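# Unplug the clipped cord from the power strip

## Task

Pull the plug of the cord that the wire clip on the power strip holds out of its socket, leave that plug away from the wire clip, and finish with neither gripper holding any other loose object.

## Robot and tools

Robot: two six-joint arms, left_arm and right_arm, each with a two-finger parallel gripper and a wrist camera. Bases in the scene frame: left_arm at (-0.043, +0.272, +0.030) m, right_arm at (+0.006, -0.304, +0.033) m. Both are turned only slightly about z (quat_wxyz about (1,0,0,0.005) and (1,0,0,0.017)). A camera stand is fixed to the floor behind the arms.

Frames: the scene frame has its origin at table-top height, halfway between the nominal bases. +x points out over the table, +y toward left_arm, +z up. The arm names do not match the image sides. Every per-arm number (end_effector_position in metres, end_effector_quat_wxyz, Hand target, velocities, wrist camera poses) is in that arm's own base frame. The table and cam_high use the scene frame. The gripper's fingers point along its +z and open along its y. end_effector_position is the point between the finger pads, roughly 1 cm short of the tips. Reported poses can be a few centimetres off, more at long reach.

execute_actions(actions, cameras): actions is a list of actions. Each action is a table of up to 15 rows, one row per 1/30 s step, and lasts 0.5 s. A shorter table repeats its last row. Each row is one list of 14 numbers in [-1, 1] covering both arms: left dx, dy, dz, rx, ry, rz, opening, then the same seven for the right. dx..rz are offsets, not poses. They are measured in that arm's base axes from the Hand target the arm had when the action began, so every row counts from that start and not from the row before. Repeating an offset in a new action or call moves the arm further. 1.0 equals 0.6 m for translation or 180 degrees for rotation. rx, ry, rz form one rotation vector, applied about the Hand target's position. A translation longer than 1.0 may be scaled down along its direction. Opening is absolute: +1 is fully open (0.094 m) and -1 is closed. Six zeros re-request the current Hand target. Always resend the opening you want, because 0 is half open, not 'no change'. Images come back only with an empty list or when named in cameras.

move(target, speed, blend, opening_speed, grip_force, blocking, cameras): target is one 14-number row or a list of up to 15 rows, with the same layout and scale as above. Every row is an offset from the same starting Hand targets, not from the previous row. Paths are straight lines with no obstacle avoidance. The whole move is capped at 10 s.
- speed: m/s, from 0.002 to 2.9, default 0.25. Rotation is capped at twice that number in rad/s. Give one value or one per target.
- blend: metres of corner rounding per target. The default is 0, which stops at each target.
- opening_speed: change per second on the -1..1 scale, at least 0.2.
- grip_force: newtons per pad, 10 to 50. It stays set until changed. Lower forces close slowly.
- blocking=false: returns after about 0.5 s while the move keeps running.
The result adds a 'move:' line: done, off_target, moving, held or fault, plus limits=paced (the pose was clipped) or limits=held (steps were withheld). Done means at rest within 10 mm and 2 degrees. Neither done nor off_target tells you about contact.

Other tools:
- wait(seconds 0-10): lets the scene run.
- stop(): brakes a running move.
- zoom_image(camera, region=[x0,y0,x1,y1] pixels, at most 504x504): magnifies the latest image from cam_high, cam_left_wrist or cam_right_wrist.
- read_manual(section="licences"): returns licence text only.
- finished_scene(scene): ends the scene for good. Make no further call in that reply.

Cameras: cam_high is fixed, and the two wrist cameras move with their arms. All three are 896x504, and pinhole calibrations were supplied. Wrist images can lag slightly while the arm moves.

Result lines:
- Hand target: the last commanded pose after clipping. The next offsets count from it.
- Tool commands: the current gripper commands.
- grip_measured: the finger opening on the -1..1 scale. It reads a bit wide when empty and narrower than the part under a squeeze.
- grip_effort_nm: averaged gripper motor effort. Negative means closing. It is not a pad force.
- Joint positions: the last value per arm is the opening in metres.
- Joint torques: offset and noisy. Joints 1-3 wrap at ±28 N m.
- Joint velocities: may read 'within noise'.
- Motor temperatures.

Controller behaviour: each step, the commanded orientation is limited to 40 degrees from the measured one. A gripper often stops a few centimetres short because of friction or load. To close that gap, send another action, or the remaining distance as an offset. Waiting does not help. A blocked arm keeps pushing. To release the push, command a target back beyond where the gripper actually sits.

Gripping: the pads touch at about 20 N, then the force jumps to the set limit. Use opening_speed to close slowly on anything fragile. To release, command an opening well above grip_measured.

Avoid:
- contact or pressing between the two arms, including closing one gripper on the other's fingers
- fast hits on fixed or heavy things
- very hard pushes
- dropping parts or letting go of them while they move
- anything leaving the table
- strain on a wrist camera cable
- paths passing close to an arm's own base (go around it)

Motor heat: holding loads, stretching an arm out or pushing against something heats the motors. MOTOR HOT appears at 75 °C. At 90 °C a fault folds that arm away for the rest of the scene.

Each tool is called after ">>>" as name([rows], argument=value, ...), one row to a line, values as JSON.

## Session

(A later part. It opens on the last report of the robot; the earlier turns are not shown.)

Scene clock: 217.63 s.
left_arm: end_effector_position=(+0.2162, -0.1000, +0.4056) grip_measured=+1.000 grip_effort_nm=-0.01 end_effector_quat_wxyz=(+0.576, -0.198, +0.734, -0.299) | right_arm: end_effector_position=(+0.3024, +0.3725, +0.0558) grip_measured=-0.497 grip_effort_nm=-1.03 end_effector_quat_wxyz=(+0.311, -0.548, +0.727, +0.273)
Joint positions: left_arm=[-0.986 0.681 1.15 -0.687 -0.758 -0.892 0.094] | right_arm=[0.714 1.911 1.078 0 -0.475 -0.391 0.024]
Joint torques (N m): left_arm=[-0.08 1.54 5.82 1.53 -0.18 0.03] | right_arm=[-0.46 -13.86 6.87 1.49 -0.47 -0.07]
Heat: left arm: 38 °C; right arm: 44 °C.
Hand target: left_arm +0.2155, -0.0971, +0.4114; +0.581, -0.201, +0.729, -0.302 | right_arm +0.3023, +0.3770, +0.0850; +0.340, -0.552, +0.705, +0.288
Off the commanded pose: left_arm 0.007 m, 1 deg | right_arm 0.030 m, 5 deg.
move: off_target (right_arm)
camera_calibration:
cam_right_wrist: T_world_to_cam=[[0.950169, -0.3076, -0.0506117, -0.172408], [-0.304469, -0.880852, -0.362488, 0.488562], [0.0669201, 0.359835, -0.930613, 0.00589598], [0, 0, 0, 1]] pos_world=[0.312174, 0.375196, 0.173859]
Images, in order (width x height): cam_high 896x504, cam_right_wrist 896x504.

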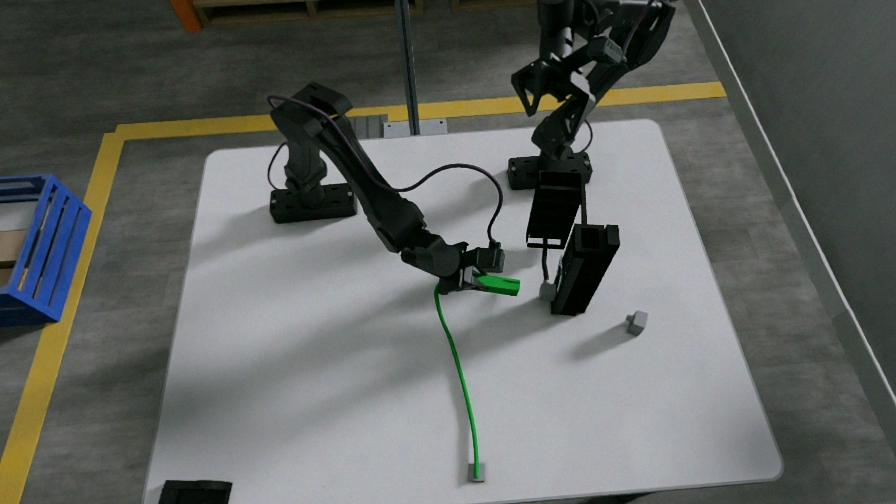

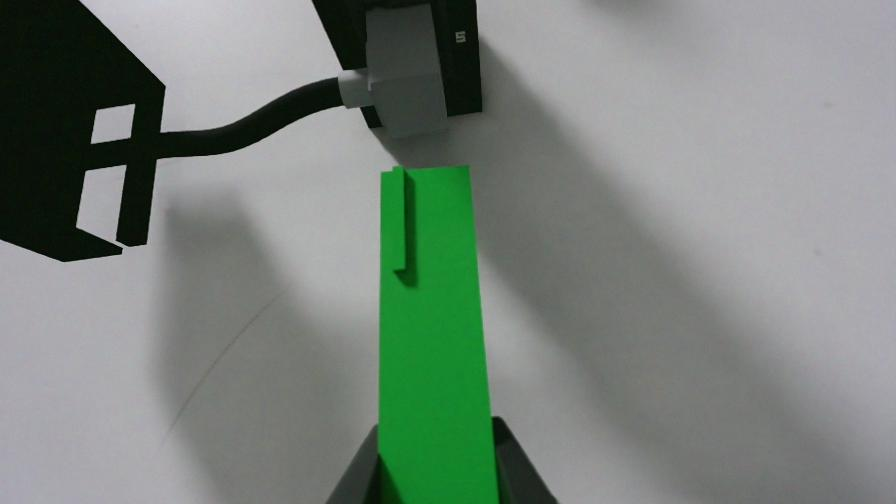

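>>> move([
  [0,0,0,0,0,0,1,0.0,-0.08,-0.08,0,0,0,-0.7],
  [0,0,0,0,0,0,1,0.0,-0.1,-0.125,0,0,0,-0.7],
], speed=[0.12,0.05], blend=[0.02,0], cameras=["cam_right_wrist","cam_high","cam_left_wrist"])

Scene clock: 221.50 s.
left_arm: end_effector_position=(+0.2162, -0.1000, +0.4056) grip_measured=+1.000 grip_effort_nm=-0.01 end_effector_quat_wxyz=(+0.576, -0.198, +0.734, -0.299) | right_arm: end_effector_position=(+0.3038, +0.3145, +0.0106) grip_measured=-0.497 grip_effort_nm=-1.04 end_effector_quat_wxyz=(+0.335, -0.549, +0.714, +0.275)
Joint positions: left_arm=[-0.986 0.681 1.15 -0.687 -0.758 -0.892 0.094] | right_arm=[0.574 1.928 0.832 0.258 -0.574 -0.511 0.024]
Joint torques (N m): left_arm=[-0.05 1.51 5.79 1.53 -0.17 0.03] | right_arm=[-0.55 -7.39 5.81 1.51 -0.53 -0.06]
Heat: left arm: 39 °C; right arm: 43 °C.
Hand target: left_arm +0.2155, -0.0971, +0.4114; +0.581, -0.201, +0.729, -0.302 | right_arm +0.3023, +0.3169, +0.0099; +0.340, -0.552, +0.705, +0.288
Off the commanded pose: left_arm 0.007 m, 1 deg | right_arm 0.003 m, 2 deg.
move: done; blend cut to 0.0148 m at target 1
camera_calibration:
cam_left_wrist: T_world_to_cam=[[-0.0887877, -0.772676, 0.628561, -0.315657], [-0.647539, -0.434725, -0.625866, 0.402919], [0.756843, -0.462587, -0.461739, 0.0908979], [0, 0, 0, 1]] pos_world=[0.164084, -0.0266936, 0.492554]
cam_right_wrist: T_world_to_cam=[[0.952895, -0.302506, -0.0219551, -0.196637], [-0.284988, -0.868236, -0.406138, 0.412146], [0.103797, 0.393264, -0.913548, -0.037253], [0, 0, 0, 1]] pos_world=[0.308698, 0.313006, 0.129039]

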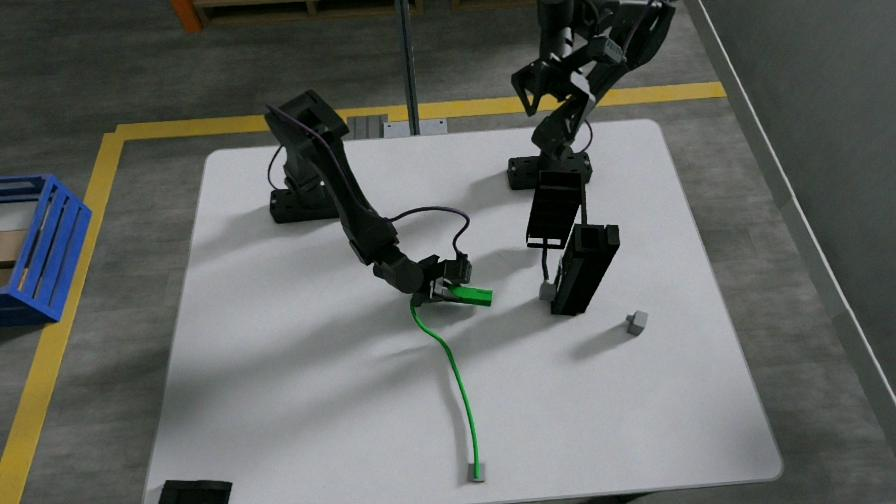

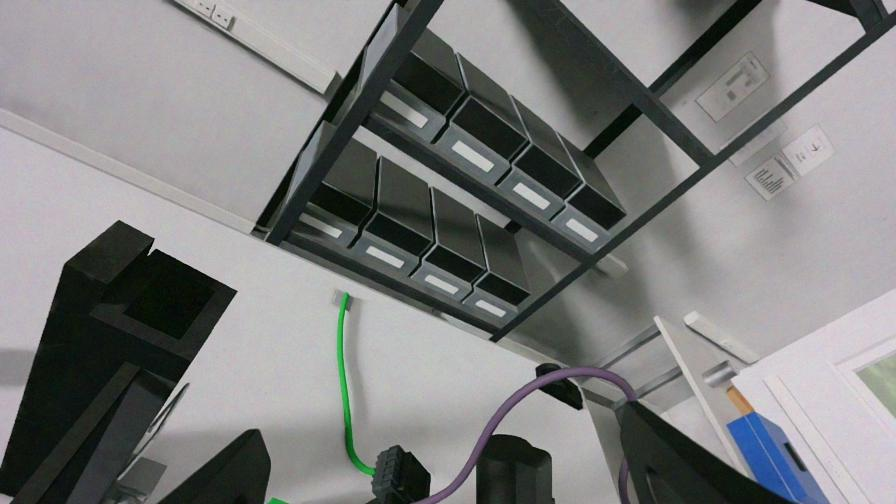

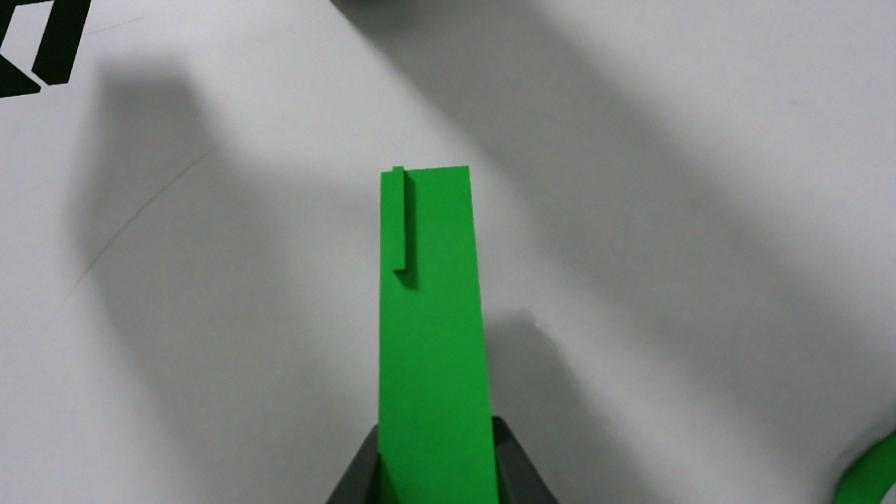

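>>> move(target=[0,0,0,0,0,0,1,0.0,0,-0.04,0,0,0,-0.7], speed=0.04, cameras=["cam_right_wrist"])

Scene clock: 223.33 s.
left_arm: end_effector_position=(+0.2162, -0.1000, +0.4056) grip_measured=+1.000 grip_effort_nm=-0.02 end_effector_quat_wxyz=(+0.576, -0.198, +0.734, -0.299) | right_arm: end_effector_position=(+0.3067, +0.3197, -0.0045) grip_measured=-0.497 grip_effort_nm=-1.04 end_effector_quat_wxyz=(+0.347, -0.552, +0.703, +0.282)
Joint positions: left_arm=[-0.986 0.681 1.15 -0.687 -0.758 -0.892 0.094] | right_arm=[0.574 2.003 0.823 0.371 -0.593 -0.514 0.024]
Joint torques (N m): left_arm=[-0.06 1.52 5.79 1.54 -0.18 0.04] | right_arm=[-0.27 -7.1 4.44 1.51 -0.34 0.03]
Heat: left arm: 39 °C; right arm: 43 °C.
Hand target: left_arm +0.2155, -0.0971, +0.4114; +0.581, -0.201, +0.729, -0.302 | right_arm +0.3024, +0.3170, -0.0140; +0.341, -0.552, +0.705, +0.288
Off the commanded pose: left_arm 0.007 m, 1 deg | right_arm 0.011 m, 1 deg.
move: off_target (right_arm)
camera_calibration:
cam_right_wrist: T_world_to_cam=[[0.957442, -0.288398, -0.0114812, -0.203882], [-0.264506, -0.860815, -0.434781, 0.402581], [0.115507, 0.419315, -0.900463, -0.0652107], [0, 0, 0, 1]] pos_world=[0.309222, 0.315092, 0.113974]
Images, in order (width x height): cam_right_wrist 896x504.

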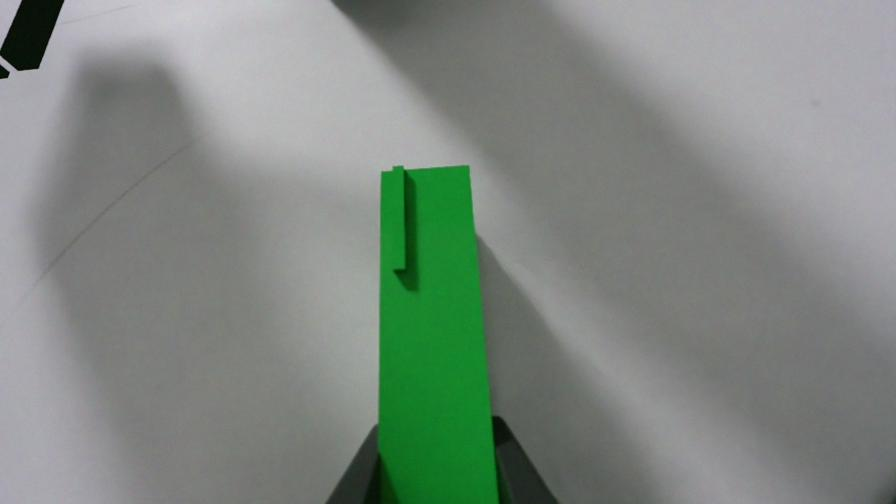

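>>> move(target=[0,0,0,0,0,0,1,0.0,0,-0.025,0,0,0,-0.7], speed=0.04, cameras=["cam_right_wrist"])

Scene clock: 225.03 s.
left_arm: end_effector_position=(+0.2162, -0.1000, +0.4056) grip_measured=+1.000 grip_effort_nm=-0.01 end_effector_quat_wxyz=(+0.576, -0.198, +0.734, -0.299) | right_arm: end_effector_position=(+0.3084, +0.3240, -0.0062) grip_measured=-0.497 grip_effort_nm=-1.03 end_effector_quat_wxyz=(+0.363, -0.555, +0.690, +0.292)
Joint positions: left_arm=[-0.986 0.681 1.15 -0.687 -0.758 -0.892 0.094] | right_arm=[0.571 2.036 0.815 0.452 -0.62 -0.514 0.024]
Joint torques (N m): left_arm=[-0.09 1.52 5.82 1.54 -0.18 0.05] | right_arm=[-0.42 -5.53 4.29 1.37 -0.08 0.06]
Heat: left arm: 39 °C; right arm: 43 °C.
Hand target: left_arm +0.2155, -0.0971, +0.4114; +0.581, -0.201, +0.729, -0.302 | right_arm +0.3024, +0.3170, -0.0291; +0.340, -0.552, +0.705, +0.288
Off the commanded pose: left_arm 0.007 m, 1 deg | right_arm 0.025 m, 3 deg.
move: off_target (right_arm)
camera_calibration:
cam_right_wrist: T_world_to_cam=[[0.962177, -0.272424, -0.000530982, -0.210917], [-0.240316, -0.847854, -0.472643, 0.394119], [0.128309, 0.454894, -0.881254, -0.0841667], [0, 0, 0, 1]] pos_world=[0.308452, 0.314983, 0.111993]
Images, in order (width x height): cam_right_wrist 896x504.

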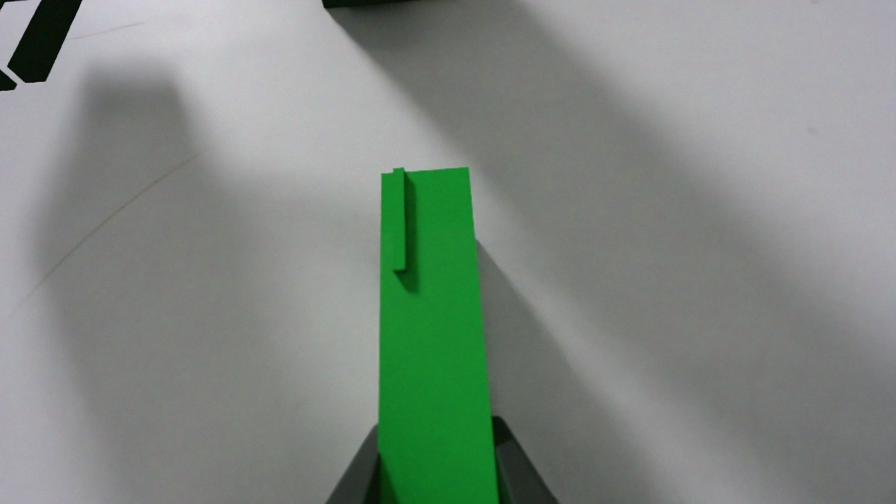

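>>> move([
  [0,0,0,0,0,0,1,0.003,0.003,0.01,0,0,0,-0.7],
  [0,0,0,0,0,0,1,0.003,0.003,0.01,0,0,0,0.0],
], speed=0.04, opening_speed=0.4, cameras=["cam_right_wrist","cam_high"])

Scene clock: 229.03 s.
left_arm: end_effector_position=(+0.2162, -0.1000, +0.4056) grip_measured=+1.000 grip_effort_nm=-0.01 end_effector_quat_wxyz=(+0.576, -0.198, +0.734, -0.299) | right_arm: end_effector_position=(+0.3064, +0.3198, -0.0149) grip_measured=-0.003 grip_effort_nm=0.15 end_effector_quat_wxyz=(+0.349, -0.552, +0.701, +0.285)
Joint positions: left_arm=[-0.986 0.681 1.15 -0.687 -0.758 -0.892 0.094] | right_arm=[0.572 2.044 0.815 0.424 -0.602 -0.514 0.047]
Joint torques (N m): left_arm=[-0.1 1.51 5.79 1.54 -0.17 0.03] | right_arm=[-0.12 -7.25 5.52 1.35 -0.19 0.02]
Heat: left arm: 39 °C; right arm: 43 °C.
Hand target: left_arm +0.2155, -0.0971, +0.4114; +0.581, -0.201, +0.729, -0.302 | right_arm +0.3041, +0.3188, -0.0230; +0.341, -0.552, +0.705, +0.288
Off the commanded pose: left_arm 0.007 m, 1 deg | right_arm 0.008 m, 1 deg.
move: done; target 2's new opening was sent with right_arm's hand 0.018 m and 3 deg from that target
camera_calibration:
cam_right_wrist: T_world_to_cam=[[0.958575, -0.284494, -0.0140064, -0.205362], [-0.261198, -0.85834, -0.44162, 0.396177], [0.113616, 0.426984, -0.897093, -0.076487], [0, 0, 0, 1]] pos_world=[0.309026, 0.314289, 0.103467]
Images, in order (width x height): cam_high 896x504, cam_right_wrist 896x504.

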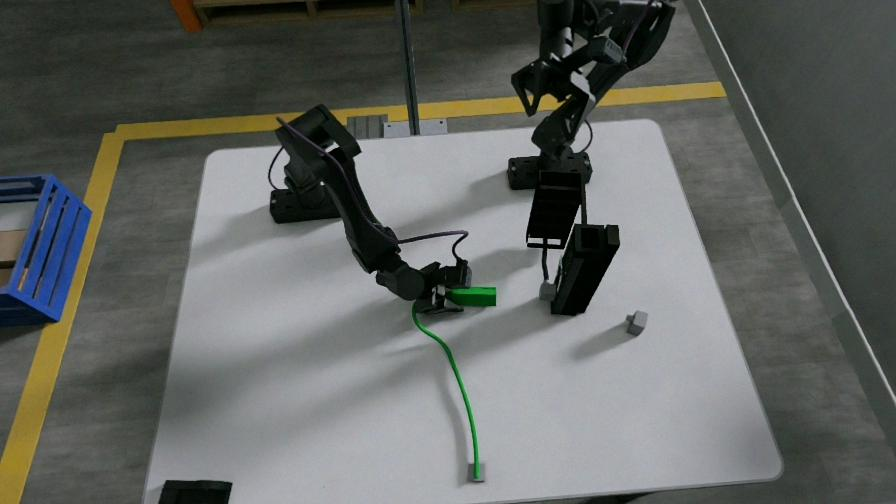

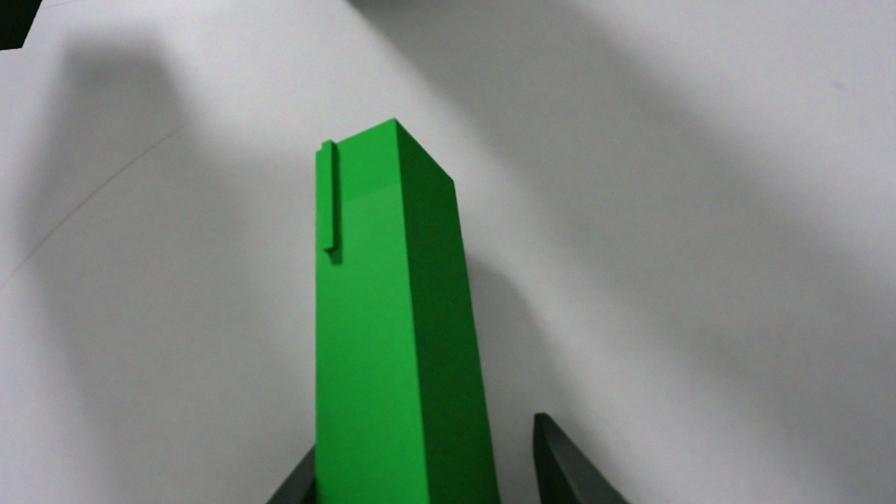

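>>> move([
  [0,0,0,0,0,0,1,0,0,0,0,0,0,0.4],
  [0,0,0,0,0,0,1,-0.02,-0.09,0.14,0,0,0,0.4],
  [0,0,0,0,0,0,1,-0.03,-0.15,0.28,0,0,0,0.4],
], speed=0.1, opening_speed=0.5, cameras=["cam_right_wrist","cam_high"])

Scene clock: 234.87 s.
left_arm: end_effector_position=(+0.2162, -0.1000, +0.4056) grip_measured=+1.000 grip_effort_nm=-0.01 end_effector_quat_wxyz=(+0.576, -0.198, +0.734, -0.299) | right_arm: end_effector_position=(+0.2804, +0.2237, +0.1195) grip_measured=+0.397 grip_effort_nm=0.14 end_effector_quat_wxyz=(+0.309, -0.543, +0.727, +0.284)
Joint positions: left_arm=[-0.986 0.681 1.15 -0.687 -0.758 -0.892 0.094] | right_arm=[0.331 1.485 0.903 -0.464 -0.725 -0.75 0.066]
Joint torques (N m): left_arm=[-0.08 1.55 5.82 1.55 -0.18 0.03] | right_arm=[-0.47 -8.18 10.88 0.99 -0.62 -0.17]
Heat: left arm: 39 °C; right arm: 42 °C.
Hand target: left_arm +0.2155, -0.0971, +0.4114; +0.581, -0.201, +0.729, -0.302 | right_arm +0.2861, +0.2288, +0.1450; +0.340, -0.552, +0.705, +0.288
Off the commanded pose: left_arm 0.007 m, 1 deg | right_arm 0.027 m, 5 deg.
move: off_target (right_arm)
camera_calibration:
cam_right_wrist: T_world_to_cam=[[0.949608, -0.304769, -0.0732162, -0.191762], [-0.309519, -0.874951, -0.372369, 0.375232], [0.0494257, 0.376266, -0.925192, 0.120837], [0, 0, 0, 1]] pos_world=[0.292267, 0.2244, 0.237482]
Images, in order (width x height): cam_high 896x504, cam_right_wrist 896x504.

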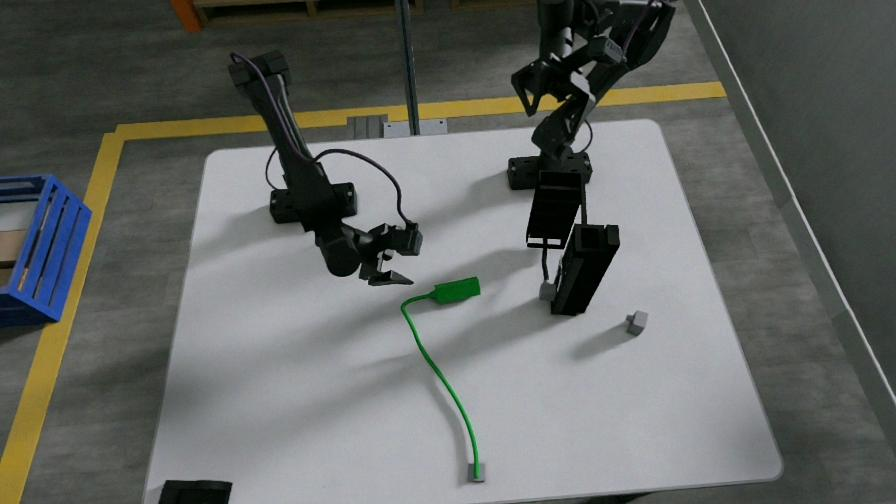

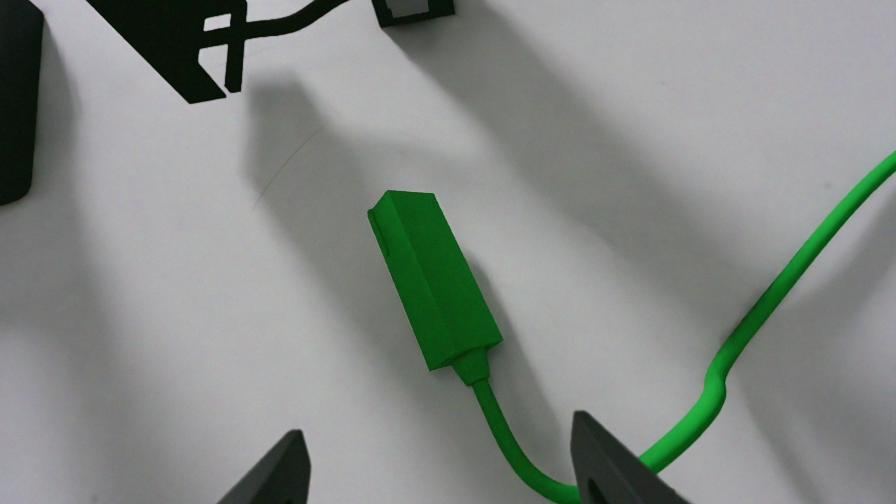

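>>> finished_scene(scene=2)

The scene is finished: the task was done.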